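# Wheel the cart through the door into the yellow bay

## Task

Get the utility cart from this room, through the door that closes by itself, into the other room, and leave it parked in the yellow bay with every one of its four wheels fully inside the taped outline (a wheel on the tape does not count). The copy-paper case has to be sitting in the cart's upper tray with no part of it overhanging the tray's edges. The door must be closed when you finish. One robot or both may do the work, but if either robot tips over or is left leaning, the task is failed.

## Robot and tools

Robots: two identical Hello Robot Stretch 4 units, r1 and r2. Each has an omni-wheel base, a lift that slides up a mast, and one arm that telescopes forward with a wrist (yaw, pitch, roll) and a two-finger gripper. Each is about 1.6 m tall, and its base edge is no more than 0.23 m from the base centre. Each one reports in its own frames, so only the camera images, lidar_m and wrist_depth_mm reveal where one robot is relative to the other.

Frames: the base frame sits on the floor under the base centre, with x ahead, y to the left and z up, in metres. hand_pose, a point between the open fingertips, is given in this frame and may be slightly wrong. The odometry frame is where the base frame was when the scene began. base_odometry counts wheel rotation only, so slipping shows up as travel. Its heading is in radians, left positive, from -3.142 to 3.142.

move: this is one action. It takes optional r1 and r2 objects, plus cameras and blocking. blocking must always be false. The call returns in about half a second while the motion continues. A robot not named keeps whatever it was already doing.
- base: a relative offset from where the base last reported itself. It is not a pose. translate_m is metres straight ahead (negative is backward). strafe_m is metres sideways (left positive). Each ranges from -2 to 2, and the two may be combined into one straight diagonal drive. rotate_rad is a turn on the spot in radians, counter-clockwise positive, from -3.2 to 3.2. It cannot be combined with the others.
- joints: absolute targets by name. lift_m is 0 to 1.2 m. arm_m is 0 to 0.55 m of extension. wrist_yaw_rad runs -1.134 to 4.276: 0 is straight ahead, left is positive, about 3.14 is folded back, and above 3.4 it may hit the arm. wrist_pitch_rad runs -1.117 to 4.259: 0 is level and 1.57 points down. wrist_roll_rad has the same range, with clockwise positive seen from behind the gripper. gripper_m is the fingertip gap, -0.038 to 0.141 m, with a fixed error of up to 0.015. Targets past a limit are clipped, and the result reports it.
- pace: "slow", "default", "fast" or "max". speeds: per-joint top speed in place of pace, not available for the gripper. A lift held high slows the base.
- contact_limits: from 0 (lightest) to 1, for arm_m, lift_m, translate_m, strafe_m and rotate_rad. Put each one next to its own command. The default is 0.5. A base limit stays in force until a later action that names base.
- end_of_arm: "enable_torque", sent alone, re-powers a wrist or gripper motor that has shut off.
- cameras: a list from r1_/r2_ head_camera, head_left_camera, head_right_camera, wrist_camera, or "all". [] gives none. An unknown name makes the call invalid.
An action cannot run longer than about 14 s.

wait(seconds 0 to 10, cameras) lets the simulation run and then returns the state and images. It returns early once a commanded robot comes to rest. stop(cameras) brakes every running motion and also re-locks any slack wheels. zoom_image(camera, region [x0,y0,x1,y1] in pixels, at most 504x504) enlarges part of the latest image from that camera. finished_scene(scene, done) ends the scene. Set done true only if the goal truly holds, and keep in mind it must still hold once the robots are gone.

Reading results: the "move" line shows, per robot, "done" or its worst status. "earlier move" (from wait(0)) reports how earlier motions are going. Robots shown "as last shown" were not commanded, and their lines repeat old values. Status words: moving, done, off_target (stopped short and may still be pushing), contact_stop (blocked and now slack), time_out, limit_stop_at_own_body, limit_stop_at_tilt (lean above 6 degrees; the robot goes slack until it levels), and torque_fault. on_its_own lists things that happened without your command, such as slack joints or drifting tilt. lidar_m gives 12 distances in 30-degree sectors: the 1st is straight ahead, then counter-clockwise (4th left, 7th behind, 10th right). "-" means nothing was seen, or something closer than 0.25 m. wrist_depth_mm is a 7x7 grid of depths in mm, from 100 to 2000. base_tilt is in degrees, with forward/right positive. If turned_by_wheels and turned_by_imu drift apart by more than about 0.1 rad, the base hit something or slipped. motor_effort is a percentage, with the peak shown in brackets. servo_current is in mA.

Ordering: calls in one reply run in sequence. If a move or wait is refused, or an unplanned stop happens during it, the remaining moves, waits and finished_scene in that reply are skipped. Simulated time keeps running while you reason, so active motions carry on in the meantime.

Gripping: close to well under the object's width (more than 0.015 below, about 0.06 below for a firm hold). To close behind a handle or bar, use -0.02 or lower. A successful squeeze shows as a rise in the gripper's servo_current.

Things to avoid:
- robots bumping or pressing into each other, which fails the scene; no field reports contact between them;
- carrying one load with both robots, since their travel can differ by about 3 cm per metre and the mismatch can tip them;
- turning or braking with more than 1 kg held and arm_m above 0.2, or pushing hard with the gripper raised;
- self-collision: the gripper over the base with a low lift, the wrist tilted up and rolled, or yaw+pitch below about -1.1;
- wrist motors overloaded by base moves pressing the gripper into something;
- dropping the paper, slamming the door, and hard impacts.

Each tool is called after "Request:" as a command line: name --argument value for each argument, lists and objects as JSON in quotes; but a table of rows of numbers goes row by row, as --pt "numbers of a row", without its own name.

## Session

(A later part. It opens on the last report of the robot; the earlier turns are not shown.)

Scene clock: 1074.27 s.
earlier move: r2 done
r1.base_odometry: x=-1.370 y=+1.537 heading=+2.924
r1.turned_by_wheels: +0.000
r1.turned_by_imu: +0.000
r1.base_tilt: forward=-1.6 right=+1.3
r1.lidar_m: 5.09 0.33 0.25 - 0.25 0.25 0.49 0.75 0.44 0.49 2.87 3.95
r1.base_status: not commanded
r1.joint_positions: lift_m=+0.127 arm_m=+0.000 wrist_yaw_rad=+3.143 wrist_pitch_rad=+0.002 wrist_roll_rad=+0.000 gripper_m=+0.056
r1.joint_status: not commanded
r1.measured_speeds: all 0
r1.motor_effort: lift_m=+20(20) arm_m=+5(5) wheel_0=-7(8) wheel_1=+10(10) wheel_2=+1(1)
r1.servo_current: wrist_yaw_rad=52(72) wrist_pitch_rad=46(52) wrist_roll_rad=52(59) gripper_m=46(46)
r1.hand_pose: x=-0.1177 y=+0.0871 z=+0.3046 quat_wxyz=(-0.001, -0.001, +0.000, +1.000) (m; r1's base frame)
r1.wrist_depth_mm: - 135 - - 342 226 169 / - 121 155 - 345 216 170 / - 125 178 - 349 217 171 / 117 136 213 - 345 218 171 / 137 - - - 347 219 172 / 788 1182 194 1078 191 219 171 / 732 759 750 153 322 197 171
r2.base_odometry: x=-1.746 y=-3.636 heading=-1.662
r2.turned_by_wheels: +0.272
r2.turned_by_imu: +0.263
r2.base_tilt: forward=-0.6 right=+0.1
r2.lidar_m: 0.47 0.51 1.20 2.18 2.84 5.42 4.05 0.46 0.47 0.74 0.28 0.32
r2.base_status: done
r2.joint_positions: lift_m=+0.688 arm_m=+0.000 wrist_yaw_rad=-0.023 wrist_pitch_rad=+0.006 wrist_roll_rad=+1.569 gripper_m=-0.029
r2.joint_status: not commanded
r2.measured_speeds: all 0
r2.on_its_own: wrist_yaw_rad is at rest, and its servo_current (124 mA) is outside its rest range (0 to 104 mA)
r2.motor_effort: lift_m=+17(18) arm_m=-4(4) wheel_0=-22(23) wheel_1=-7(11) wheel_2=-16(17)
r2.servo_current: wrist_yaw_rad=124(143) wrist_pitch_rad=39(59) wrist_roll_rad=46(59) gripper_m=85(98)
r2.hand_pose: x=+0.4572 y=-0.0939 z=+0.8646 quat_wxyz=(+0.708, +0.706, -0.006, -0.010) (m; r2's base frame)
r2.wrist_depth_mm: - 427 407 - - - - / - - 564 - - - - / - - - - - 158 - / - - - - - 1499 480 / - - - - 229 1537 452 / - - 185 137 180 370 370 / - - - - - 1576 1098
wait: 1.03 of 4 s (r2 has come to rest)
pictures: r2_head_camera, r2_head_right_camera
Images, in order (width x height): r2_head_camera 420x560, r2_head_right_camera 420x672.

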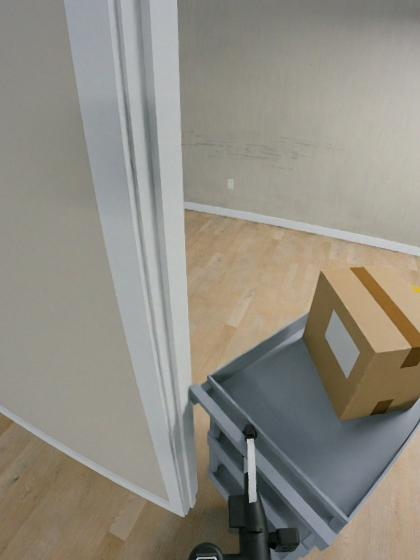

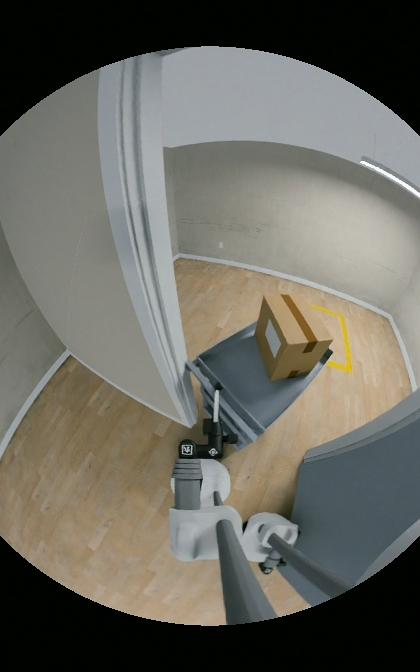

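Request:
move --blocking false --cameras '[]' --r2 '{"base":{"translate_m":0.14,"strafe_m":-0.14},"pace":"slow"}'

Request:
wait --seconds 4 --cameras '["r2_head_camera","r2_head_right_camera"]'

Scene clock: 1084.57 s.
move: r2 moving
r1: as last shown
r1.base_tilt: forward=-1.6 right=+1.2
r1.lidar_m: 5.10 0.34 0.25 - 0.25 0.25 0.49 0.73 0.43 0.50 2.87 3.93
r1.motor_effort: lift_m=+20(20) arm_m=+5(5) wheel_0=-8(8) wheel_1=+9(10) wheel_2=+1(1)
r1.servo_current: wrist_yaw_rad=39(65) wrist_pitch_rad=46(46) wrist_roll_rad=52(65) gripper_m=39(46)
r1.wrist_depth_mm: - 135 - - 342 225 169 / - 121 156 - 343 216 170 / - 125 178 - 347 218 171 / 117 136 212 - 349 218 171 / 136 - - - 349 219 171 / 778 1205 194 1098 190 219 171 / 750 759 759 153 324 196 171
r2.base_odometry: x=-1.755 y=-3.644 heading=-1.663
r2.turned_by_wheels: -0.001
r2.turned_by_imu: -0.001
r2.base_tilt: forward=-0.7 right=+0.1
r2.lidar_m: 0.45 0.51 1.20 2.19 2.86 5.42 4.03 0.46 0.47 0.72 0.27 0.30
r2.base_status: translate_m moving; strafe_m moving
r2.joint_positions: lift_m=+0.688 arm_m=+0.000 wrist_yaw_rad=-0.023 wrist_pitch_rad=+0.006 wrist_roll_rad=+1.569 gripper_m=-0.029
r2.joint_status: not commanded
r2.measured_speeds: translate_m=+0.036 strafe_m=-0.035 rotate_rad=+0.007 lift_m=+0.000 arm_m=+0.000 wrist_yaw_rad=+0.000 wrist_pitch_rad=+0.000 wrist_roll_rad=+0.000
r2.motor_effort: lift_m=+18(18) arm_m=-4(4) wheel_0=+0(18) wheel_1=-6(9) wheel_2=-16(20)
r2.servo_current: wrist_yaw_rad=143(143) wrist_pitch_rad=46(52) wrist_roll_rad=46(52) gripper_m=91(91)
r2.hand_pose: x=+0.4572 y=-0.0939 z=+0.8646 quat_wxyz=(+0.708, +0.706, -0.006, -0.010) (m; r2's base frame)
r2.wrist_depth_mm: - 436 - - - - - / - - - - - - - / - - - - - - 512 / - - - - - 1430 477 / - - - - - 1576 1160 / - - 185 129 177 359 362 / - - - - - 1576 1118
pictures: none
No camera images: "cameras" was empty.

Scene clock: 1087.30 s.
earlier move: r2 done
r1.base_odometry: x=-1.370 y=+1.537 heading=+2.924
r1.turned_by_wheels: +0.000
r1.turned_by_imu: +0.000
r1.base_tilt: forward=-1.6 right=+1.3
r1.lidar_m: 5.12 0.33 0.25 - 0.25 0.26 0.50 0.50 0.50 2.74 2.88 3.94
r1.base_status: not commanded
r1.joint_positions: lift_m=+0.127 arm_m=+0.000 wrist_yaw_rad=+3.143 wrist_pitch_rad=+0.002 wrist_roll_rad=+0.000 gripper_m=+0.056
r1.joint_status: not commanded
r1.measured_speeds: all 0
r1.motor_effort: lift_m=+20(20) arm_m=+5(5) wheel_0=-7(8) wheel_1=+10(10) wheel_2=+0(1)
r1.servo_current: wrist_yaw_rad=46(65) wrist_pitch_rad=46(52) wrist_roll_rad=46(78) gripper_m=39(46)
r1.hand_pose: x=-0.1177 y=+0.0871 z=+0.3046 quat_wxyz=(-0.001, -0.001, +0.000, +1.000) (m; r1's base frame)
r1.wrist_depth_mm: - 135 - - 342 226 169 / - 121 164 - 343 216 170 / - 125 178 - 345 217 171 / 116 136 220 - 347 218 172 / 137 917 1708 - 347 220 172 / 723 1182 194 1078 191 218 171 / 788 741 750 153 324 197 171
r2.base_odometry: x=-1.898 y=-3.763 heading=-1.662
r2.turned_by_wheels: +0.001
r2.turned_by_imu: +0.002
r2.base_tilt: forward=-0.7 right=+0.0
r2.lidar_m: 0.46 0.37 0.66 2.26 2.97 5.61 0.56 0.48 0.65 0.65 0.26 0.32
r2.base_status: done
r2.joint_positions: lift_m=+0.688 arm_m=+0.000 wrist_yaw_rad=+0.001 wrist_pitch_rad=+0.006 wrist_roll_rad=+1.569 gripper_m=-0.029
r2.joint_status: not commanded
r2.measured_speeds: all 0
r2.motor_effort: lift_m=+17(18) arm_m=+3(4) wheel_0=+7(18) wheel_1=-5(9) wheel_2=-3(20)
r2.servo_current: wrist_yaw_rad=59(143) wrist_pitch_rad=52(52) wrist_roll_rad=46(78) gripper_m=85(91)
r2.hand_pose: x=+0.4593 y=-0.0872 z=+0.8646 quat_wxyz=(+0.708, +0.706, +0.002, -0.002) (m; r2's base frame)
r2.wrist_depth_mm: - 488 - - - - - / - - - - - - - / - - - - - - - / - - - - - - 459 / - - - - - 1576 1160 / - - 185 - 175 353 359 / - - - - - 1537 1160
wait: 2.73 of 4 s (r2 has come to rest)
pictures: r2_head_camera, r2_head_right_camera
Images, in order (width x height): r2_head_camera 420x560, r2_head_right_camera 420x672.

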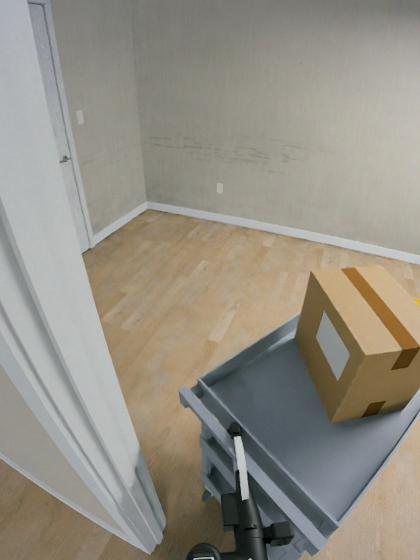

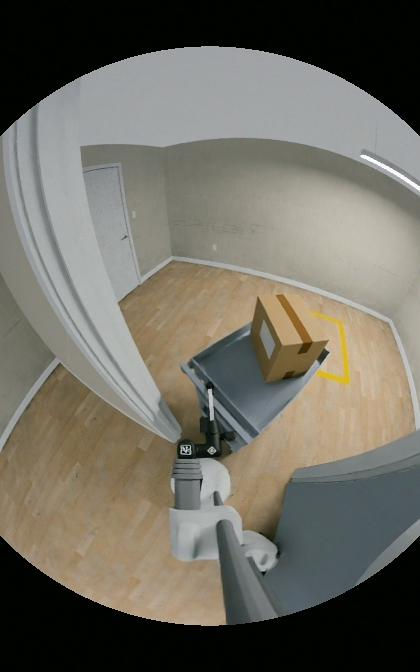

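Request:
move --blocking false --cameras '[]' --r2 '{"joints":{"arm_m":0.15},"pace":"slow"}'

Request:
wait --seconds 4 --cameras '["r2_head_camera","r2_head_right_camera"]'

Scene clock: 1116.07 s.
move: r2 moving
r1: as last shown
r1.base_tilt: forward=-1.6 right=+1.2
r1.lidar_m: 5.12 0.34 0.25 - 0.25 0.25 0.51 0.50 0.50 2.76 2.86 3.93
r1.motor_effort: lift_m=+20(20) arm_m=+5(5) wheel_0=-7(8) wheel_1=+9(10) wheel_2=+0(1)
r1.servo_current: wrist_yaw_rad=59(59) wrist_pitch_rad=39(52) wrist_roll_rad=46(59) gripper_m=46(46)
r1.wrist_depth_mm: - 135 - - 342 225 169 / - 122 164 - 343 216 170 / - 125 178 - 345 218 170 / 116 137 219 - 347 220 172 / 137 - 1661 - 347 219 171 / 732 1078 193 1078 190 219 171 / 798 750 759 153 320 196 171
r2.base_odometry: x=-1.898 y=-3.763 heading=-1.662
r2.turned_by_wheels: +0.000
r2.turned_by_imu: +0.000
r2.base_tilt: forward=-0.7 right=+0.1
r2.lidar_m: 0.45 0.39 0.67 2.25 2.93 5.61 0.52 0.50 0.65 0.66 0.28 0.30
r2.base_status: not commanded
r2.joint_positions: lift_m=+0.688 arm_m=+0.012 wrist_yaw_rad=+0.001 wrist_pitch_rad=+0.006 wrist_roll_rad=+1.569 gripper_m=-0.029
r2.joint_status: arm_m moving
r2.measured_speeds: translate_m=+0.000 strafe_m=+0.000 rotate_rad=+0.000 lift_m=+0.000 arm_m=+0.049 wrist_yaw_rad=+0.000 wrist_pitch_rad=+0.000 wrist_roll_rad=+0.000
r2.motor_effort: lift_m=+17(18) arm_m=+7(12) wheel_0=+7(7) wheel_1=-5(5) wheel_2=-4(4)
r2.servo_current: wrist_yaw_rad=39(59) wrist_pitch_rad=46(46) wrist_roll_rad=39(52) gripper_m=85(98)
r2.hand_pose: x=+0.4718 y=-0.0872 z=+0.8646 quat_wxyz=(+0.708, +0.706, +0.002, -0.002) (m; r2's base frame)
r2.wrist_depth_mm: - 492 - - - - - / - - - - - - - / - - - - - - - / - - - - - - 459 / - - - - - 1576 1205 / - - 185 - 175 351 359 / - - - - - 1576 1182
pictures: none
No camera images: "cameras" was empty.

Scene clock: 1118.37 s.
earlier move: r2 done
r1.base_odometry: x=-1.370 y=+1.537 heading=+2.924
r1.turned_by_wheels: +0.000
r1.turned_by_imu: +0.000
r1.base_tilt: forward=-1.6 right=+1.3
r1.lidar_m: 5.11 0.34 0.25 - 0.25 0.25 0.51 0.50 0.49 2.75 2.86 3.93
r1.base_status: not commanded
r1.joint_positions: lift_m=+0.127 arm_m=+0.000 wrist_yaw_rad=+3.143 wrist_pitch_rad=+0.002 wrist_roll_rad=+0.000 gripper_m=+0.056
r1.joint_status: not commanded
r1.measured_speeds: all 0
r1.motor_effort: lift_m=+20(20) arm_m=+5(5) wheel_0=-8(8) wheel_1=+10(10) wheel_2=+1(1)
r1.servo_current: wrist_yaw_rad=39(78) wrist_pitch_rad=46(52) wrist_roll_rad=46(72) gripper_m=39(52)
r1.hand_pose: x=-0.1177 y=+0.0871 z=+0.3046 quat_wxyz=(-0.001, -0.001, +0.000, +1.000) (m; r1's base frame)
r1.wrist_depth_mm: - 135 - - 342 227 169 / - 121 155 - 343 216 170 / - 125 177 - 345 218 171 / 117 136 213 - 347 219 172 / 224 1098 1618 - 349 219 172 / 991 1205 193 1078 191 220 171 / 741 750 759 153 324 196 171
r2.base_odometry: x=-1.898 y=-3.763 heading=-1.663
r2.turned_by_wheels: -0.001
r2.turned_by_imu: +0.000
r2.base_tilt: forward=-0.7 right=+0.1
r2.lidar_m: 0.55 0.38 0.67 2.25 2.95 5.58 0.52 0.49 0.64 0.64 0.67 0.40
r2.base_status: not commanded
r2.joint_positions: lift_m=+0.688 arm_m=+0.150 wrist_yaw_rad=-0.013 wrist_pitch_rad=+0.006 wrist_roll_rad=+1.569 gripper_m=-0.029
r2.joint_status: all done
r2.measured_speeds: all 0
r2.motor_effort: lift_m=+17(18) arm_m=+9(13) wheel_0=+0(7) wheel_1=-5(5) wheel_2=-4(4)
r2.servo_current: wrist_yaw_rad=72(85) wrist_pitch_rad=46(52) wrist_roll_rad=59(72) gripper_m=85(98)
r2.hand_pose: x=+0.6078 y=-0.0913 z=+0.8646 quat_wxyz=(+0.708, +0.706, -0.003, -0.007) (m; r2's base frame)
r2.wrist_depth_mm: - - - - - - - / - - - - - - - / - - - - - - - / - - - - - - 430 / - - - - - 1397 1205 / - - - - 168 353 1118 / - - - - - 1537 1182
wait: 2.30 of 4 s (r2 has come to rest)
pictures: r2_head_camera, r2_head_right_camera
Images, in order (width x height): r2_head_camera 420x560, r2_head_right_camera 420x672.

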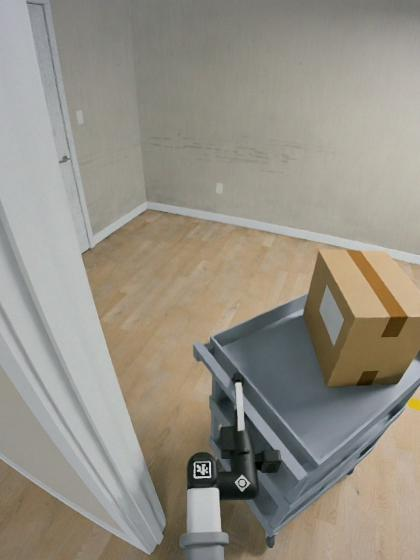

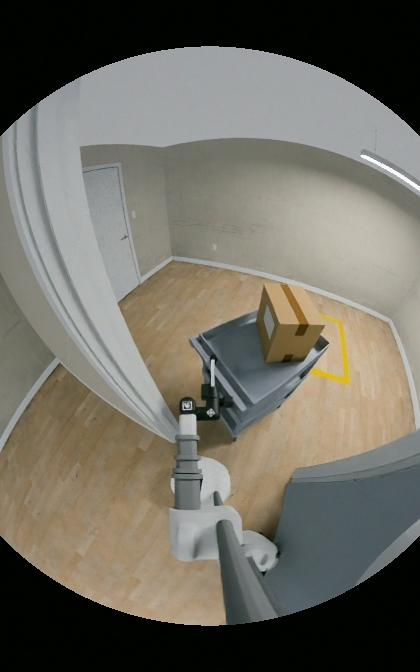

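Request:
move --blocking false --cameras '[]' --r2 '{"base":{"rotate_rad":0.15},"joints":{"arm_m":0.27},"pace":"slow"}'

Request:
wait --seconds 4 --cameras '["r2_head_camera","r2_head_right_camera"]'

Scene clock: 1124.87 s.
move: r2 moving
r1: as last shown
r1.lidar_m: 5.12 0.34 0.25 - 0.25 0.25 0.52 0.49 0.49 2.76 2.87 3.96
r1.motor_effort: lift_m=+20(20) arm_m=+5(5) wheel_0=-7(8) wheel_1=+10(10) wheel_2=+1(1)
r1.servo_current: wrist_yaw_rad=46(72) wrist_pitch_rad=46(46) wrist_roll_rad=46(59) gripper_m=39(46)
r1.wrist_depth_mm: - 135 - - 342 226 169 / - 121 164 - 343 216 170 / - 125 178 - 345 217 171 / 117 136 220 - 345 219 171 / 224 1708 1618 - 351 219 171 / 991 1160 193 1098 190 219 172 / 788 750 750 153 320 196 171
r2.base_odometry: x=-1.898 y=-3.763 heading=-1.553
r2.turned_by_wheels: +0.109
r2.turned_by_imu: +0.104
r2.base_tilt: forward=-0.7 right=+0.0
r2.lidar_m: 0.46 0.39 0.96 2.33 3.27 5.62 0.53 0.48 0.64 0.69 0.53 0.40
r2.base_status: rotate_rad moving
r2.joint_positions: lift_m=+0.688 arm_m=+0.162 wrist_yaw_rad=-0.037 wrist_pitch_rad=+0.006 wrist_roll_rad=+1.569 gripper_m=-0.029
r2.joint_status: arm_m moving
r2.measured_speeds: translate_m=-0.001 strafe_m=+0.000 rotate_rad=+0.287 lift_m=+0.000 arm_m=+0.049 wrist_yaw_rad=-0.041 wrist_pitch_rad=+0.000 wrist_roll_rad=+0.000
r2.motor_effort: lift_m=+18(18) arm_m=+7(14) wheel_0=-21(21) wheel_1=-14(14) wheel_2=-23(24)
r2.servo_current: wrist_yaw_rad=306(306) wrist_pitch_rad=46(52) wrist_roll_rad=52(65) gripper_m=78(98)
r2.hand_pose: x=+0.6182 y=-0.0980 z=+0.8646 quat_wxyz=(+0.708, +0.706, -0.011, -0.015) (m; r2's base frame)
r2.wrist_depth_mm: - - - - - - - / - - - - - - - / - - - - - - - / - - - - - - 430 / - - - - - 362 370 / - - 183 142 178 1499 1182 / - - - - - 1618 1118
pictures: none
No camera images: "cameras" was empty.

Scene clock: 1126.90 s.
earlier move: r2 done
r1.base_odometry: x=-1.370 y=+1.537 heading=+2.924
r1.turned_by_wheels: +0.000
r1.turned_by_imu: +0.000
r1.base_tilt: forward=-1.6 right=+1.3
r1.lidar_m: 5.12 0.35 0.25 - 0.25 0.25 0.50 0.50 0.50 2.75 2.84 3.94
r1.base_status: not commanded
r1.joint_positions: lift_m=+0.127 arm_m=+0.000 wrist_yaw_rad=+3.143 wrist_pitch_rad=+0.002 wrist_roll_rad=+0.000 gripper_m=+0.056
r1.joint_status: not commanded
r1.measured_speeds: all 0
r1.motor_effort: lift_m=+20(20) arm_m=+5(5) wheel_0=-7(8) wheel_1=+9(10) wheel_2=+1(1)
r1.servo_current: wrist_yaw_rad=26(72) wrist_pitch_rad=39(46) wrist_roll_rad=46(59) gripper_m=39(46)
r1.hand_pose: x=-0.1177 y=+0.0871 z=+0.3046 quat_wxyz=(-0.001, -0.001, +0.000, +1.000) (m; r1's base frame)
r1.wrist_depth_mm: - 135 - - 340 225 169 / - 121 155 - 345 216 170 / - 126 177 - 345 217 171 / 117 136 220 - 347 219 171 / 137 1708 - - 347 218 172 / 1008 1182 194 1078 191 219 171 / 788 750 741 154 322 196 171
r2.base_odometry: x=-1.898 y=-3.763 heading=-1.513
r2.turned_by_wheels: +0.041
r2.turned_by_imu: +0.039
r2.base_tilt: forward=-0.7 right=+0.1
r2.lidar_m: 0.44 0.39 1.16 2.34 3.40 5.62 0.52 0.51 0.65 0.70 3.21 0.58
r2.base_status: done
r2.joint_positions: lift_m=+0.688 arm_m=+0.270 wrist_yaw_rad=+0.003 wrist_pitch_rad=+0.006 wrist_roll_rad=+1.569 gripper_m=-0.029
r2.joint_status: all done
r2.measured_speeds: all 0
r2.motor_effort: lift_m=+17(18) arm_m=+5(14) wheel_0=+1(21) wheel_1=-3(14) wheel_2=-1(26)
r2.servo_current: wrist_yaw_rad=39(319) wrist_pitch_rad=39(52) wrist_roll_rad=52(65) gripper_m=78(98)
r2.hand_pose: x=+0.7295 y=-0.0866 z=+0.8646 quat_wxyz=(+0.708, +0.706, +0.003, -0.001) (m; r2's base frame)
r2.wrist_depth_mm: - 364 364 - 143 - - / - 466 452 - 160 - - / - - 574 103 174 - - / - - - 117 194 1537 - / - - - 132 220 1537 480 / - - 186 153 177 1576 1160 / - - - - 327 330 340
wait: 2.03 of 4 s (r2 has come to rest)
pictures: r2_head_camera, r2_head_right_camera
Images, in order (width x height): r2_head_camera 420x560, r2_head_right_camera 420x672.

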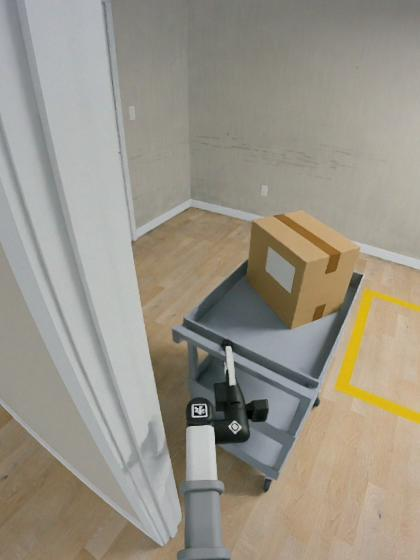

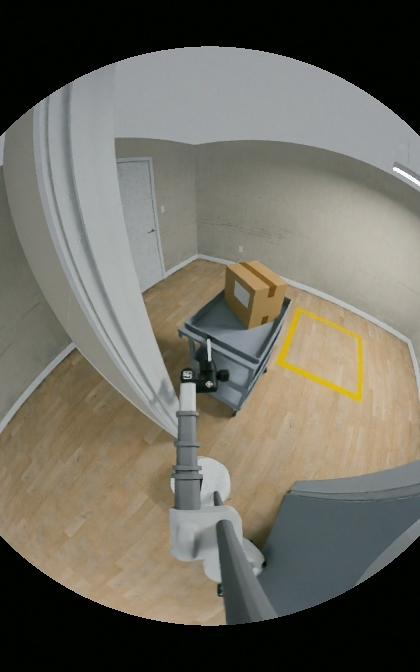

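Request:
move --blocking false --cameras '[]' --r2 '{"base":{"translate_m":0.28,"strafe_m":-0.17},"joints":{"arm_m":0.02},"pace":"slow"}'

Request:
wait --seconds 5 --cameras '["r2_head_camera","r2_head_right_camera"]'

Scene clock: 1138.50 s.
move: r2 moving
r1: as last shown
r1.base_tilt: forward=-1.6 right=+1.2
r1.lidar_m: 5.10 0.33 0.25 - 0.25 0.25 0.52 0.50 0.51 2.74 2.88 3.94
r1.motor_effort: lift_m=+20(20) arm_m=+5(5) wheel_0=-8(8) wheel_1=+10(10) wheel_2=+0(1)
r1.servo_current: wrist_yaw_rad=65(65) wrist_pitch_rad=39(46) wrist_roll_rad=39(59) gripper_m=46(46)
r1.wrist_depth_mm: - 135 - - 342 226 169 / - 121 155 - 343 216 170 / - 125 178 - 347 217 170 / 117 136 219 - 345 218 172 / 137 1661 - - 349 219 172 / 1008 1205 193 1078 191 219 172 / 750 759 741 153 320 196 171
r2.base_odometry: x=-1.904 y=-3.775 heading=-1.513
r2.turned_by_wheels: +0.000
r2.turned_by_imu: +0.001
r2.base_tilt: forward=-0.7 right=+0.0
r2.lidar_m: 0.43 0.38 1.08 2.33 3.40 5.64 0.53 0.52 0.65 0.71 3.23 0.55
r2.base_status: translate_m moving; strafe_m moving
r2.joint_positions: lift_m=+0.688 arm_m=+0.258 wrist_yaw_rad=+0.003 wrist_pitch_rad=+0.006 wrist_roll_rad=+1.569 gripper_m=-0.029
r2.joint_status: arm_m moving
r2.measured_speeds: translate_m=+0.047 strafe_m=-0.028 rotate_rad=+0.005 lift_m=+0.000 arm_m=-0.049 wrist_yaw_rad=+0.000 wrist_pitch_rad=+0.000 wrist_roll_rad=+0.000
r2.motor_effort: lift_m=+17(18) arm_m=-8(10) wheel_0=+5(8) wheel_1=-6(6) wheel_2=-7(8)
r2.servo_current: wrist_yaw_rad=39(59) wrist_pitch_rad=46(52) wrist_roll_rad=46(52) gripper_m=85(91)
r2.hand_pose: x=+0.7171 y=-0.0866 z=+0.8646 quat_wxyz=(+0.708, +0.706, +0.003, -0.001) (m; r2's base frame)
r2.wrist_depth_mm: - 362 364 - 141 - - / - 466 449 - 158 - - / - - 585 - 172 - - / - - - 115 193 1618 - / - - - 130 218 1576 477 / - - 185 152 178 1576 1182 / - - - - 332 329 338
pictures: none
No camera images: "cameras" was empty.

Scene clock: 1142.43 s.
earlier move: r2 done
r1.base_odometry: x=-1.370 y=+1.537 heading=+2.924
r1.turned_by_wheels: +0.000
r1.turned_by_imu: +0.000
r1.base_tilt: forward=-1.6 right=+1.3
r1.lidar_m: 5.12 0.33 0.25 - 0.25 0.25 0.50 0.74 0.82 2.75 2.87 3.96
r1.base_status: not commanded
r1.joint_positions: lift_m=+0.127 arm_m=+0.000 wrist_yaw_rad=+3.143 wrist_pitch_rad=+0.002 wrist_roll_rad=+0.000 gripper_m=+0.056
r1.joint_status: not commanded
r1.measured_speeds: all 0
r1.motor_effort: lift_m=+20(20) arm_m=+5(5) wheel_0=-8(8) wheel_1=+9(10) wheel_2=+0(1)
r1.servo_current: wrist_yaw_rad=39(65) wrist_pitch_rad=39(52) wrist_roll_rad=46(72) gripper_m=33(52)
r1.hand_pose: x=-0.1177 y=+0.0871 z=+0.3046 quat_wxyz=(-0.001, -0.001, +0.000, +1.000) (m; r1's base frame)
r1.wrist_depth_mm: - 135 - - 342 227 169 / - 121 155 - 343 216 169 / - 125 177 - 345 218 171 / 117 136 220 - 345 219 172 / 224 1430 - - 349 219 172 / 768 1008 195 1078 190 219 172 / 768 750 759 153 324 196 171
r2.base_odometry: x=-2.051 y=-4.052 heading=-1.513
r2.turned_by_wheels: -0.001
r2.turned_by_imu: +0.002
r2.base_tilt: forward=-0.7 right=+0.1
r2.lidar_m: 0.43 2.23 0.28 0.37 3.37 5.94 0.75 0.67 0.66 2.73 2.89 0.42
r2.base_status: done
r2.joint_positions: lift_m=+0.688 arm_m=+0.020 wrist_yaw_rad=+0.000 wrist_pitch_rad=+0.006 wrist_roll_rad=+1.569 gripper_m=-0.029
r2.joint_status: all done
r2.measured_speeds: all 0
r2.motor_effort: lift_m=+17(18) arm_m=-6(12) wheel_0=+3(18) wheel_1=-4(7) wheel_2=-8(10)
r2.servo_current: wrist_yaw_rad=46(59) wrist_pitch_rad=46(52) wrist_roll_rad=59(59) gripper_m=85(91)
r2.hand_pose: x=+0.4794 y=-0.0874 z=+0.8646 quat_wxyz=(+0.708, +0.706, +0.002, -0.002) (m; r2's base frame)
r2.wrist_depth_mm: - - 521 138 193 - - / - 433 421 142 200 - - / - 466 455 148 209 - - / - - 530 155 217 - - / - - 627 163 225 - - / - - 186 168 179 1499 492 / - - - - - 1537 1182
wait: 3.93 of 5 s (r2 has come to rest)
pictures: r2_head_camera, r2_head_right_camera
Images, in order (width x height): r2_head_camera 420x560, r2_head_right_camera 420x672.

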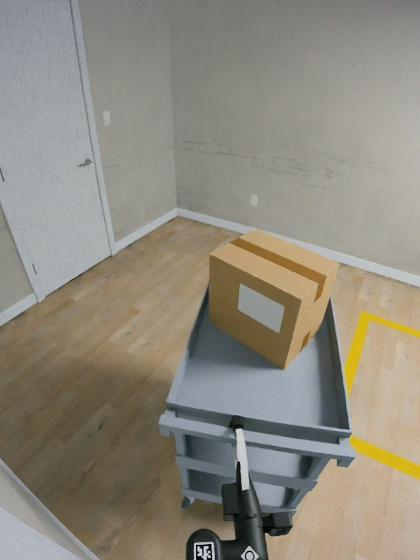

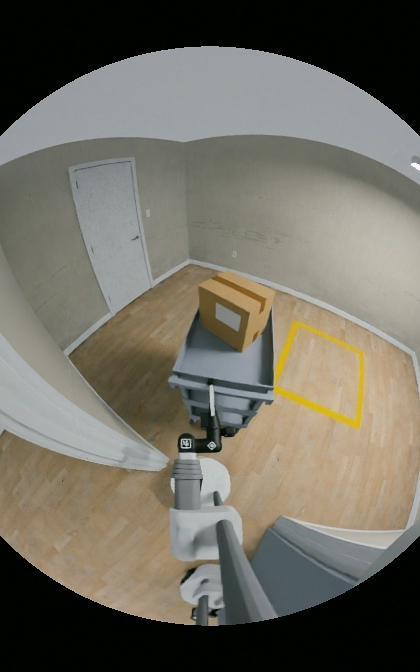

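Request:
move --blocking false --cameras '[]' --r2 '{"base":{"rotate_rad":0.5},"pace":"slow"}'

Request:
wait --seconds 4 --cameras '["r2_head_camera","r2_head_right_camera","r2_head_left_camera"]'

Scene clock: 1161.97 s.
move: r2 moving
r1: as last shown
r1.lidar_m: 5.10 0.36 0.25 - 0.25 0.25 0.50 0.74 0.85 2.74 2.86 3.94
r1.motor_effort: lift_m=+20(20) arm_m=+5(5) wheel_0=-7(8) wheel_1=+9(10) wheel_2=+1(1)
r1.servo_current: wrist_yaw_rad=52(72) wrist_pitch_rad=46(52) wrist_roll_rad=33(65) gripper_m=39(46)
r1.wrist_depth_mm: - 135 - - 340 226 169 / - 121 155 - 343 217 170 / - 125 178 - 347 217 170 / 117 136 220 - 347 220 171 / 223 991 - - 349 219 172 / 768 960 193 1078 191 218 171 / 768 768 759 153 320 197 172
r2.base_odometry: x=-2.051 y=-4.052 heading=-1.389
r2.turned_by_wheels: +0.125
r2.turned_by_imu: +0.122
r2.base_tilt: forward=-0.7 right=+0.1
r2.lidar_m: 0.46 0.32 0.30 2.46 3.98 0.88 0.77 0.66 0.70 2.88 0.43 0.39
r2.base_status: rotate_rad moving
r2.joint_positions: lift_m=+0.688 arm_m=+0.020 wrist_yaw_rad=-0.005 wrist_pitch_rad=+0.006 wrist_roll_rad=+1.569 gripper_m=-0.029
r2.joint_status: not commanded
r2.measured_speeds: translate_m=+0.001 strafe_m=+0.000 rotate_rad=+0.489 lift_m=+0.000 arm_m=+0.000 wrist_yaw_rad=-0.004 wrist_pitch_rad=+0.000 wrist_roll_rad=+0.000
r2.motor_effort: lift_m=+17(18) arm_m=-6(6) wheel_0=-11(16) wheel_1=-8(9) wheel_2=-12(13)
r2.servo_current: wrist_yaw_rad=59(59) wrist_pitch_rad=46(52) wrist_roll_rad=52(52) gripper_m=78(91)
r2.hand_pose: x=+0.4790 y=-0.0889 z=+0.8646 quat_wxyz=(+0.708, +0.706, +0.000, -0.004) (m; r2's base frame)
r2.wrist_depth_mm: - 384 384 120 176 - - / - 413 415 126 185 - - / - - 488 134 196 - - / - - 597 143 211 - - / - - - 154 224 1661 512 / - - 185 167 177 1430 466 / - - - - - 1537 1118
pictures: none
No camera images: "cameras" was empty.

Scene clock: 1163.17 s.
earlier move: r2 done
r1.base_odometry: x=-1.370 y=+1.537 heading=+2.924
r1.turned_by_wheels: +0.000
r1.turned_by_imu: +0.000
r1.base_tilt: forward=-1.6 right=+1.2
r1.lidar_m: 5.11 0.31 0.25 - 0.25 0.26 0.49 0.77 0.84 2.76 2.86 3.94
r1.base_status: not commanded
r1.joint_positions: lift_m=+0.127 arm_m=+0.000 wrist_yaw_rad=+3.143 wrist_pitch_rad=+0.002 wrist_roll_rad=+0.000 gripper_m=+0.056
r1.joint_status: not commanded
r1.measured_speeds: all 0
r1.motor_effort: lift_m=+20(20) arm_m=+5(5) wheel_0=-7(8) wheel_1=+9(10) wheel_2=+1(1)
r1.servo_current: wrist_yaw_rad=46(72) wrist_pitch_rad=46(52) wrist_roll_rad=39(65) gripper_m=46(46)
r1.hand_pose: x=-0.1177 y=+0.0871 z=+0.3046 quat_wxyz=(-0.001, -0.001, +0.000, +1.000) (m; r1's base frame)
r1.wrist_depth_mm: - 135 - - 340 227 169 / - 121 155 - 343 216 170 / - 125 178 - 345 218 171 / 117 136 220 - 345 219 171 / 224 1708 - - 351 219 171 / 768 976 193 1098 191 220 171 / 768 759 750 153 322 196 171
r2.base_odometry: x=-2.051 y=-4.052 heading=-1.015
r2.turned_by_wheels: +0.374
r2.turned_by_imu: +0.363
r2.base_tilt: forward=-0.7 right=+0.1
r2.lidar_m: 0.48 0.28 0.34 3.26 5.95 0.75 0.67 0.66 2.69 2.91 0.28 0.29
r2.base_status: done
r2.joint_positions: lift_m=+0.688 arm_m=+0.020 wrist_yaw_rad=-0.001 wrist_pitch_rad=+0.006 wrist_roll_rad=+1.569 gripper_m=-0.029
r2.joint_status: not commanded
r2.measured_speeds: all 0
r2.motor_effort: lift_m=+18(18) arm_m=-6(6) wheel_0=-5(16) wheel_1=-6(10) wheel_2=-6(13)
r2.servo_current: wrist_yaw_rad=52(65) wrist_pitch_rad=52(52) wrist_roll_rad=52(59) gripper_m=85(91)
r2.hand_pose: x=+0.4793 y=-0.0877 z=+0.8646 quat_wxyz=(+0.708, +0.706, +0.002, -0.002) (m; r2's base frame)
r2.wrist_depth_mm: - - - - - - - / - - - - - - - / - - - - - - - / - - - - - - 436 / - - - - - 1499 1160 / - - 183 - 167 342 1118 / - - - - - 1430 1138
wait: 1.20 of 4 s (r2 has come to rest)
pictures: r2_head_camera, r2_head_left_camera, r2_head_right_camera
Images, in order (width x height): r2_head_camera 420x560, r2_head_left_camera 420x672, r2_head_right_camera 420x672.

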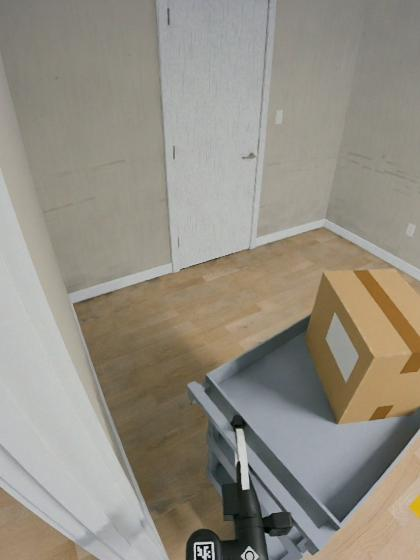

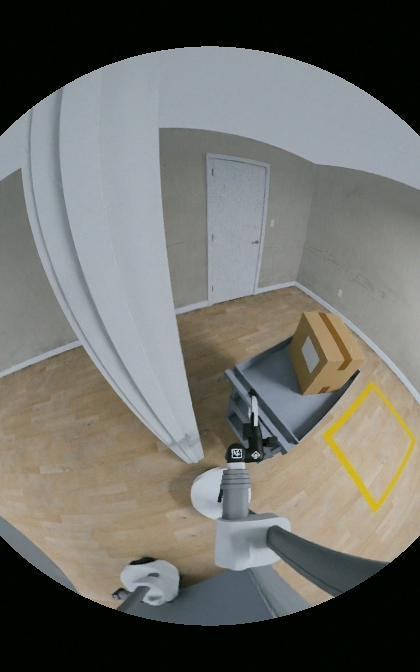

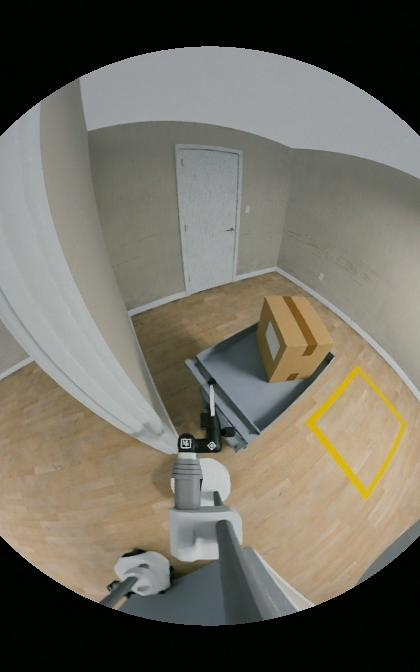

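Request:
move --blocking false --cameras '[]' --r2 '{"base":{"translate_m":0.1,"strafe_m":-0.14},"joints":{"arm_m":0.15},"pace":"slow"}'

Request:
wait --seconds 4 --cameras '[]'

Request:
move --blocking false --cameras '[]' --r2 '{"joints":{"arm_m":0.35},"pace":"slow"}'

Request:
wait --seconds 4 --cameras '["r2_head_camera","r2_head_right_camera"]'

Scene clock: 1179.87 s.
move: r2 moving
r1: as last shown
r1.base_tilt: forward=-1.6 right=+1.3
r1.lidar_m: 5.13 0.35 0.25 - 0.25 0.25 0.51 0.76 0.90 2.75 2.88 3.94
r1.motor_effort: lift_m=+20(20) arm_m=+5(5) wheel_0=-8(8) wheel_1=+9(10) wheel_2=+1(1)
r1.servo_current: wrist_yaw_rad=39(65) wrist_pitch_rad=39(52) wrist_roll_rad=59(72) gripper_m=46(46)
r1.wrist_depth_mm: - 135 - - 342 227 169 / - 121 155 - 343 216 170 / - 125 178 - 345 218 171 / 117 136 220 - 345 218 171 / 223 1708 - - 349 219 171 / 778 1008 193 1098 191 219 172 / 778 759 750 153 324 196 171
r2.base_odometry: x=-2.056 y=-4.063 heading=-1.015
r2.turned_by_wheels: -0.001
r2.turned_by_imu: +0.000
r2.base_tilt: forward=-0.7 right=+0.1
r2.lidar_m: 0.45 0.27 0.32 3.26 5.93 0.77 0.65 0.67 2.72 2.88 0.26 0.32
r2.base_status: translate_m moving; strafe_m moving
r2.joint_positions: lift_m=+0.688 arm_m=+0.032 wrist_yaw_rad=-0.001 wrist_pitch_rad=+0.006 wrist_roll_rad=+1.569 gripper_m=-0.029
r2.joint_status: arm_m moving
r2.measured_speeds: translate_m=+0.028 strafe_m=-0.040 rotate_rad=-0.001 lift_m=+0.000 arm_m=+0.049 wrist_yaw_rad=+0.000 wrist_pitch_rad=+0.000 wrist_roll_rad=+0.000
r2.motor_effort: lift_m=+17(18) arm_m=+8(13) wheel_0=+12(12) wheel_1=-6(7) wheel_2=-12(13)
r2.servo_current: wrist_yaw_rad=39(52) wrist_pitch_rad=46(52) wrist_roll_rad=46(65) gripper_m=85(85)
r2.hand_pose: x=+0.4915 y=-0.0877 z=+0.8646 quat_wxyz=(+0.708, +0.706, +0.002, -0.002) (m; r2's base frame)
r2.wrist_depth_mm: - - - - - - - / - - - - - - - / - - - - - - - / - - - - - - 427 / - - - - - 1366 1160 / - - 182 - 167 342 1118 / - 136 - - - 1499 1138
pictures: none
No camera images: "cameras" was empty.

Scene clock: 1182.37 s.
earlier move: r2 done
r1.base_odometry: x=-1.370 y=+1.537 heading=+2.924
r1.turned_by_wheels: +0.000
r1.turned_by_imu: +0.000
r1.base_tilt: forward=-1.6 right=+1.3
r1.lidar_m: 5.11 0.36 0.25 - 0.25 0.25 0.54 0.92 1.12 2.75 2.86 3.97
r1.base_status: not commanded
r1.joint_positions: lift_m=+0.127 arm_m=+0.000 wrist_yaw_rad=+3.143 wrist_pitch_rad=+0.002 wrist_roll_rad=+0.000 gripper_m=+0.056
r1.joint_status: not commanded
r1.measured_speeds: all 0
r1.motor_effort: lift_m=+20(20) arm_m=+5(5) wheel_0=-8(8) wheel_1=+10(10) wheel_2=+1(1)
r1.servo_current: wrist_yaw_rad=46(72) wrist_pitch_rad=39(52) wrist_roll_rad=39(72) gripper_m=39(52)
r1.hand_pose: x=-0.1177 y=+0.0871 z=+0.3046 quat_wxyz=(-0.001, -0.001, +0.000, +1.000) (m; r1's base frame)
r1.wrist_depth_mm: - 135 - - 342 227 169 / - 121 156 - 345 215 171 / - 125 177 - 345 217 170 / 117 136 220 - 347 218 172 / 224 1078 - - 347 219 172 / 904 1008 194 1098 191 219 171 / 788 750 750 153 324 197 171
r2.base_odometry: x=-2.117 y=-4.210 heading=-1.015
r2.turned_by_wheels: +0.001
r2.turned_by_imu: +0.002
r2.base_tilt: forward=-0.6 right=+0.1
r2.lidar_m: 0.54 0.56 0.32 3.23 6.11 0.91 0.74 0.75 2.77 2.71 2.66 0.42
r2.base_status: done
r2.joint_positions: lift_m=+0.688 arm_m=+0.150 wrist_yaw_rad=+0.004 wrist_pitch_rad=+0.006 wrist_roll_rad=+1.569 gripper_m=-0.029
r2.joint_status: all done
r2.measured_speeds: all 0
r2.motor_effort: lift_m=+17(18) arm_m=+6(15) wheel_0=+8(14) wheel_1=-2(7) wheel_2=-3(13)
r2.servo_current: wrist_yaw_rad=52(59) wrist_pitch_rad=52(52) wrist_roll_rad=52(65) gripper_m=85(98)
r2.hand_pose: x=+0.6095 y=-0.0864 z=+0.8646 quat_wxyz=(+0.708, +0.706, +0.003, -0.001) (m; r2's base frame)
r2.wrist_depth_mm: - 421 407 - - 114 - / - - 549 - - - - / - - - - - 152 517 / - - - - - 1397 473 / 1863 - - - 213 1618 1182 / - - 183 131 176 343 345 / - - - - - 1464 1160
wait: 2.50 of 4 s (r2 has come to rest)
pictures: none
No camera images: "cameras" was empty.

Scene clock: 1182.87 s.
move: r2 moving
r1: as last shown
r1.lidar_m: 5.13 0.34 0.25 - 0.25 0.25 0.49 0.90 1.11 2.75 2.87 3.94
r1.servo_current: wrist_yaw_rad=46(65) wrist_pitch_rad=46(46) wrist_roll_rad=46(59) gripper_m=39(46)
r1.wrist_depth_mm: - 135 - - 342 226 169 / - 121 155 - 343 216 170 / - 125 178 - 345 217 171 / 117 136 219 - 349 219 171 / 224 1078 - - 347 219 172 / 904 1008 193 1098 191 219 172 / 798 759 750 153 322 196 171
r2.base_odometry: x=-2.117 y=-4.210 heading=-1.015
r2.turned_by_wheels: +0.000
r2.turned_by_imu: +0.000
r2.base_tilt: forward=-0.7 right=+0.1
r2.lidar_m: 0.58 0.52 0.32 3.23 6.09 0.90 0.73 0.75 2.75 2.73 2.65 0.41
r2.base_status: not commanded
r2.joint_positions: lift_m=+0.688 arm_m=+0.162 wrist_yaw_rad=+0.004 wrist_pitch_rad=+0.006 wrist_roll_rad=+1.569 gripper_m=-0.029
r2.joint_status: arm_m moving
r2.measured_speeds: translate_m=+0.000 strafe_m=+0.000 rotate_rad=+0.000 lift_m=+0.000 arm_m=+0.049 wrist_yaw_rad=-0.002 wrist_pitch_rad=+0.000 wrist_roll_rad=+0.000
r2.motor_effort: lift_m=+17(18) arm_m=+7(10) wheel_0=+8(8) wheel_1=-2(3) wheel_2=-3(4)
r2.servo_current: wrist_yaw_rad=52(52) wrist_pitch_rad=46(52) wrist_roll_rad=59(59) gripper_m=85(91)
r2.hand_pose: x=+0.6220 y=-0.0864 z=+0.8646 quat_wxyz=(+0.708, +0.706, +0.003, -0.001) (m; r2's base frame)
r2.wrist_depth_mm: - 418 407 - - 113 - / - - 539 - - - - / - - - - - 153 517 / - - - - - 1397 473 / 1863 - - - 213 1576 1182 / - - 183 132 176 340 345 / - - - - - - 1160
pictures: none
No camera images: "cameras" was empty.

Scene clock: 1185.63 s.
earlier move: r2 done
r1.base_odometry: x=-1.370 y=+1.537 heading=+2.924
r1.turned_by_wheels: +0.000
r1.turned_by_imu: +0.000
r1.base_tilt: forward=-1.6 right=+1.3
r1.lidar_m: 5.11 0.35 0.25 - 0.25 0.25 0.49 0.91 1.10 2.75 2.86 3.94
r1.base_status: not commanded
r1.joint_positions: lift_m=+0.127 arm_m=+0.000 wrist_yaw_rad=+3.143 wrist_pitch_rad=+0.002 wrist_roll_rad=+0.000 gripper_m=+0.056
r1.joint_status: not commanded
r1.measured_speeds: all 0
r1.motor_effort: lift_m=+20(20) arm_m=+5(5) wheel_0=-7(8) wheel_1=+10(10) wheel_2=+1(1)
r1.servo_current: wrist_yaw_rad=46(65) wrist_pitch_rad=46(52) wrist_roll_rad=39(78) gripper_m=46(46)
r1.hand_pose: x=-0.1177 y=+0.0871 z=+0.3046 quat_wxyz=(-0.001, -0.001, +0.000, +1.000) (m; r1's base frame)
r1.wrist_depth_mm: - 135 - - 340 226 168 / - 121 155 - 342 216 170 / - 125 178 - 345 219 171 / 117 136 220 - 345 219 172 / 224 1098 - - 347 220 171 / 904 991 194 1078 191 219 172 / 778 750 759 153 322 196 171
r2.base_odometry: x=-2.117 y=-4.210 heading=-1.015
r2.turned_by_wheels: -0.001
r2.turned_by_imu: +0.000
r2.base_tilt: forward=-0.7 right=+0.1
r2.lidar_m: 0.69 0.56 0.30 3.24 6.09 0.91 0.73 0.74 2.72 2.74 2.66 0.58
r2.base_status: not commanded
r2.joint_positions: lift_m=+0.688 arm_m=+0.350 wrist_yaw_rad=-0.003 wrist_pitch_rad=+0.006 wrist_roll_rad=+1.569 gripper_m=-0.029
r2.joint_status: all done
r2.measured_speeds: all 0
r2.motor_effort: lift_m=+17(18) arm_m=+8(13) wheel_0=+1(8) wheel_1=-2(3) wheel_2=-3(4)
r2.servo_current: wrist_yaw_rad=46(59) wrist_pitch_rad=46(52) wrist_roll_rad=46(59) gripper_m=85(91)
r2.hand_pose: x=+0.8088 y=-0.0883 z=+0.8646 quat_wxyz=(+0.708, +0.706, +0.001, -0.003) (m; r2's base frame)
r2.wrist_depth_mm: - 430 413 - - 112 - / - - 554 - - - - / - - - - - 154 504 / 1863 - - - - 1366 466 / 1708 - - - 217 1576 1205 / - - 182 128 178 336 1060 / - 137 - - - 132 1182
wait: 2.77 of 4 s (r2 has come to rest)
pictures: r2_head_camera, r2_head_right_camera
Images, in order (width x height): r2_head_camera 420x560, r2_head_right_camera 420x672.

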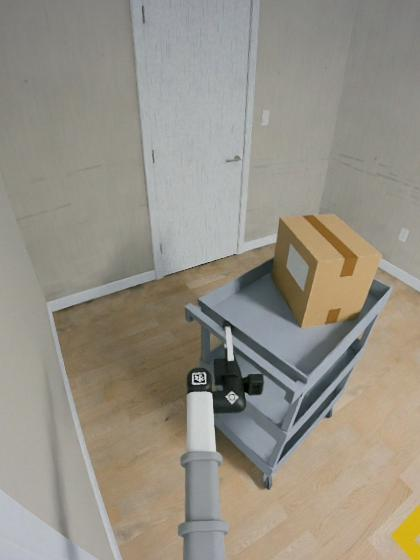

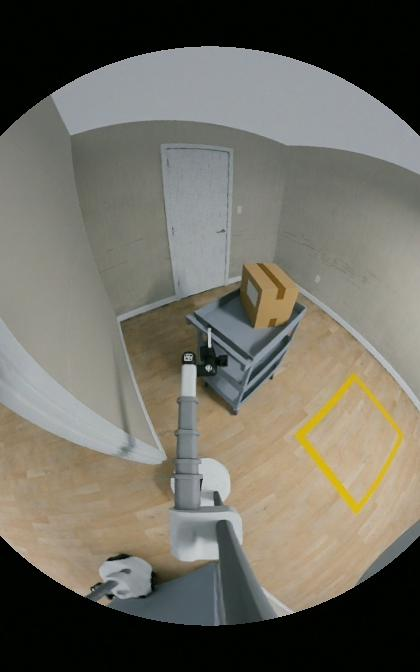

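Request:
move --blocking false --cameras '[]' --r2 '{"base":{"translate_m":0.28,"strafe_m":0.2},"pace":"slow"}'

Request:
wait --seconds 6 --cameras '["r2_head_camera","r2_head_right_camera"]'

Scene clock: 1202.50 s.
move: r2 moving
r1: as last shown
r1.lidar_m: 5.12 0.35 0.25 - 0.25 0.25 0.50 0.91 1.10 2.73 2.87 3.92
r1.motor_effort: lift_m=+20(20) arm_m=+5(5) wheel_0=-8(8) wheel_1=+9(10) wheel_2=+1(1)
r1.servo_current: wrist_yaw_rad=46(59) wrist_pitch_rad=39(46) wrist_roll_rad=46(52) gripper_m=46(46)
r1.wrist_depth_mm: - 135 - - 340 226 169 / - 121 154 - 343 216 170 / - 125 178 - 345 217 171 / 116 136 220 - 345 218 172 / 224 1025 - - 349 218 171 / 891 1025 194 1060 191 218 172 / 788 759 759 153 320 197 171
r2.base_odometry: x=-2.105 y=-4.216 heading=-1.016
r2.turned_by_wheels: -0.001
r2.turned_by_imu: -0.001
r2.base_tilt: forward=-0.7 right=+0.1
r2.lidar_m: 0.68 0.55 0.31 3.24 6.09 0.90 0.76 0.77 2.77 2.71 2.65 0.60
r2.base_status: translate_m moving; strafe_m moving
r2.joint_positions: lift_m=+0.688 arm_m=+0.350 wrist_yaw_rad=-0.003 wrist_pitch_rad=+0.006 wrist_roll_rad=+1.569 gripper_m=-0.029
r2.joint_status: not commanded
r2.measured_speeds: translate_m=+0.044 strafe_m=+0.030 rotate_rad=+0.000 lift_m=+0.000 arm_m=+0.000 wrist_yaw_rad=+0.000 wrist_pitch_rad=+0.000 wrist_roll_rad=+0.000
r2.motor_effort: lift_m=+17(18) arm_m=+8(8) wheel_0=-7(9) wheel_1=+7(8) wheel_2=-14(14)
r2.servo_current: wrist_yaw_rad=39(59) wrist_pitch_rad=39(52) wrist_roll_rad=46(52) gripper_m=85(85)
r2.hand_pose: x=+0.8088 y=-0.0884 z=+0.8646 quat_wxyz=(+0.708, +0.706, +0.001, -0.003) (m; r2's base frame)
r2.wrist_depth_mm: - 439 - - - 114 - / - - - - - - - / - - - - - 152 512 / 1863 - - - - 1430 466 / 1708 - - - 217 1576 1205 / - - 182 134 178 343 1078 / - 137 - - - 1397 1182
pictures: none
No camera images: "cameras" was empty.

Scene clock: 1204.80 s.
earlier move: r2 contact_stop
r1.base_odometry: x=-1.370 y=+1.537 heading=+2.924
r1.turned_by_wheels: +0.000
r1.turned_by_imu: +0.000
r1.base_tilt: forward=-1.6 right=+1.3
r1.lidar_m: 5.10 0.34 0.25 - 0.25 0.25 0.49 0.99 1.09 2.75 2.83 3.97
r1.base_status: not commanded
r1.joint_positions: lift_m=+0.127 arm_m=+0.000 wrist_yaw_rad=+3.143 wrist_pitch_rad=+0.002 wrist_roll_rad=+0.000 gripper_m=+0.056
r1.joint_status: not commanded
r1.measured_speeds: all 0
r1.motor_effort: lift_m=+20(20) arm_m=+5(5) wheel_0=-8(8) wheel_1=+10(10) wheel_2=+1(1)
r1.servo_current: wrist_yaw_rad=52(85) wrist_pitch_rad=39(52) wrist_roll_rad=46(65) gripper_m=39(46)
r1.hand_pose: x=-0.1177 y=+0.0871 z=+0.3046 quat_wxyz=(-0.001, -0.001, +0.000, +1.000) (m; r1's base frame)
r1.wrist_depth_mm: - 135 - - 342 227 169 / - 121 155 - 345 216 170 / - 125 177 - 345 218 171 / 117 136 220 - 345 219 171 / 224 1921 - - 347 219 171 / 991 1182 194 1078 190 219 172 / 788 750 750 153 324 197 171
r2.base_odometry: x=-1.980 y=-4.277 heading=-1.015
r2.turned_by_wheels: +0.001
r2.turned_by_imu: +0.010
r2.base_tilt: forward=-0.7 right=+0.1
r2.lidar_m: 0.67 0.52 0.25 0.25 6.10 1.00 0.87 0.87 2.88 2.73 2.64 0.58
r2.base_status: translate_m contact_stop (by the wheels' count: +0.129 of +0.280); strafe_m contact_stop (by the wheels' count: +0.081 of +0.200)
r2.joint_positions: lift_m=+0.688 arm_m=+0.350 wrist_yaw_rad=-0.012 wrist_pitch_rad=+0.006 wrist_roll_rad=+1.569 gripper_m=-0.029
r2.joint_status: not commanded
r2.measured_speeds: all 0
r2.on_its_own: the wheels are slack since a contact_stop
r2.motor_effort: lift_m=+19(19) arm_m=-3(8) wheel_0=+0(17) wheel_1=+0(32) wheel_2=+0(32)
r2.servo_current: wrist_yaw_rad=65(91) wrist_pitch_rad=46(52) wrist_roll_rad=52(65) gripper_m=91(91)
r2.hand_pose: x=+0.8082 y=-0.0909 z=+0.8645 quat_wxyz=(+0.708, +0.706, -0.002, -0.006) (m; r2's base frame)
r2.wrist_depth_mm: - - - - - - - / - - - - - - - / 1808 - - - - - - / 1708 - - - - - 445 / 1618 - - - - 1499 1160 / - - 182 - 166 340 1118 / - - - - - - 1182
wait: 2.30 of 6 s (r2 has come to rest)
pictures: r2_head_camera, r2_head_right_camera
Images, in order (width x height): r2_head_camera 420x560, r2_head_right_camera 420x672.

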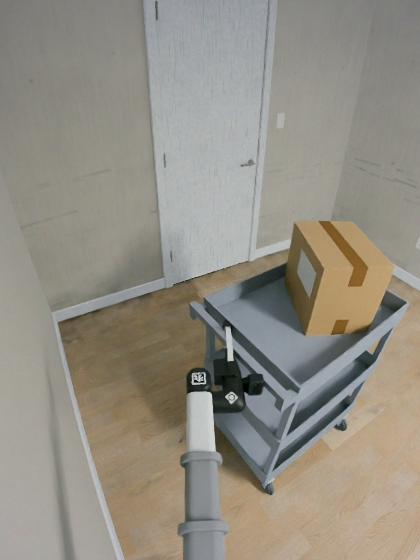

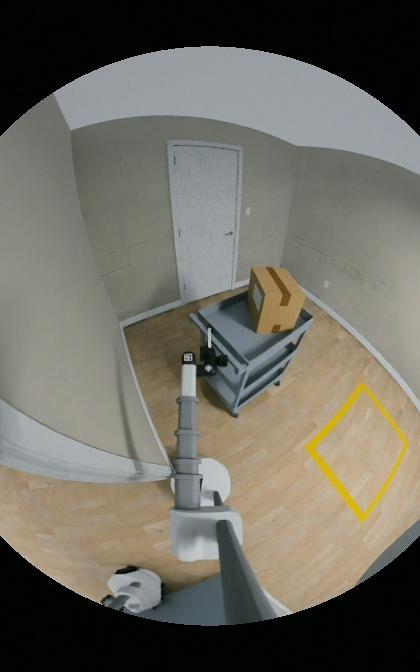

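Request:
move --blocking false --cameras '[]' --r2 '{"base":{"translate_m":0.06,"strafe_m":-0.17},"joints":{"arm_m":0.25},"pace":"slow"}'

Request:
wait --seconds 5 --cameras '["r2_head_right_camera"]'

Scene clock: 1210.40 s.
move: r2 moving
r1: as last shown
r1.base_tilt: forward=-1.6 right=+1.2
r1.lidar_m: 5.10 0.34 0.25 - 0.25 0.26 0.49 0.99 1.08 2.77 2.86 3.95
r1.motor_effort: lift_m=+20(20) arm_m=+5(5) wheel_0=-7(8) wheel_1=+10(10) wheel_2=+0(1)
r1.servo_current: wrist_yaw_rad=33(72) wrist_pitch_rad=39(52) wrist_roll_rad=39(65) gripper_m=46(46)
r1.wrist_depth_mm: - 135 - - 342 227 169 / - 121 155 - 342 216 170 / - 125 178 - 345 218 171 / 117 136 220 - 345 218 171 / 224 1983 - - 347 219 171 / 991 1182 193 1098 191 219 171 / 798 759 750 153 324 196 171
r2.base_odometry: x=-1.988 y=-4.287 heading=-1.015
r2.turned_by_wheels: +0.000
r2.turned_by_imu: +0.000
r2.base_tilt: forward=-0.6 right=+0.1
r2.lidar_m: 0.67 0.57 0.25 0.25 6.11 1.00 0.87 0.88 2.90 2.73 2.64 0.56
r2.base_status: translate_m moving; strafe_m moving
r2.joint_positions: lift_m=+0.688 arm_m=+0.338 wrist_yaw_rad=-0.006 wrist_pitch_rad=+0.006 wrist_roll_rad=+1.569 gripper_m=-0.029
r2.joint_status: arm_m moving
r2.measured_speeds: translate_m=+0.017 strafe_m=-0.046 rotate_rad=+0.000 lift_m=+0.000 arm_m=-0.049 wrist_yaw_rad=+0.017 wrist_pitch_rad=+0.000 wrist_roll_rad=+0.000
r2.motor_effort: lift_m=+19(19) arm_m=-9(10) wheel_0=+7(11) wheel_1=-7(8) wheel_2=-6(7)
r2.servo_current: wrist_yaw_rad=52(78) wrist_pitch_rad=46(46) wrist_roll_rad=52(52) gripper_m=85(91)
r2.hand_pose: x=+0.7963 y=-0.0890 z=+0.8645 quat_wxyz=(+0.708, +0.706, +0.000, -0.004) (m; r2's base frame)
r2.wrist_depth_mm: - - - - - - - / - - - - - - - / 1863 - - - - - - / 1756 - - - - - 445 / 1618 - - - - 1499 1182 / - - 182 - 167 342 1118 / - - - - - - 1160
pictures: none
No camera images: "cameras" was empty.

Scene clock: 1212.97 s.
earlier move: r2 done
r1.base_odometry: x=-1.370 y=+1.537 heading=+2.924
r1.turned_by_wheels: +0.000
r1.turned_by_imu: +0.000
r1.base_tilt: forward=-1.6 right=+1.2
r1.lidar_m: 5.11 0.36 0.25 - 0.25 0.25 0.51 1.11 1.11 2.75 2.88 3.96
r1.base_status: not commanded
r1.joint_positions: lift_m=+0.127 arm_m=+0.000 wrist_yaw_rad=+3.143 wrist_pitch_rad=+0.002 wrist_roll_rad=+0.000 gripper_m=+0.056
r1.joint_status: not commanded
r1.measured_speeds: all 0
r1.motor_effort: lift_m=+20(20) arm_m=+5(5) wheel_0=-7(8) wheel_1=+10(10) wheel_2=+1(1)
r1.servo_current: wrist_yaw_rad=59(72) wrist_pitch_rad=46(52) wrist_roll_rad=46(65) gripper_m=39(52)
r1.hand_pose: x=-0.1177 y=+0.0871 z=+0.3046 quat_wxyz=(-0.001, -0.001, +0.000, +1.000) (m; r1's base frame)
r1.wrist_depth_mm: - 135 - - 340 226 169 / - 121 155 - 343 216 170 / - 126 178 - 345 218 171 / 117 136 220 - 347 219 172 / 224 1281 - - 349 218 171 / 1078 1182 194 1078 190 219 172 / 798 759 759 153 324 196 171
r2.base_odometry: x=-2.093 y=-4.417 heading=-1.015
r2.turned_by_wheels: +0.000
r2.turned_by_imu: +0.002
r2.base_tilt: forward=-0.7 right=+0.1
r2.lidar_m: 0.66 1.08 0.45 0.36 6.27 1.11 0.89 1.66 2.87 2.55 2.47 0.55
r2.base_status: done
r2.joint_positions: lift_m=+0.688 arm_m=+0.250 wrist_yaw_rad=+0.006 wrist_pitch_rad=+0.006 wrist_roll_rad=+1.569 gripper_m=-0.029
r2.joint_status: all done
r2.measured_speeds: all 0
r2.motor_effort: lift_m=+19(19) arm_m=-6(10) wheel_0=+6(18) wheel_1=-5(8) wheel_2=-5(7)
r2.servo_current: wrist_yaw_rad=65(78) wrist_pitch_rad=46(52) wrist_roll_rad=52(59) gripper_m=78(91)
r2.hand_pose: x=+0.7099 y=-0.0858 z=+0.8645 quat_wxyz=(+0.708, +0.706, +0.004, +0.000) (m; r2's base frame)
r2.wrist_depth_mm: - 387 375 - 134 - - / - 525 469 - 148 - - / - - 591 - 166 - - / 1808 - - 104 188 1464 488 / 1661 - - 123 211 1576 459 / 1618 - 182 146 177 1464 1182 / - - - - 319 327 1042
wait: 2.57 of 5 s (r2 has come to rest)
pictures: r2_head_right_camera
Images, in order (width x height): r2_head_right_camera 420x672.

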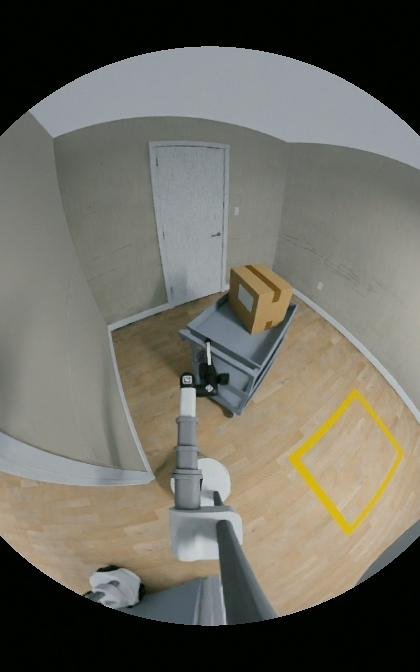

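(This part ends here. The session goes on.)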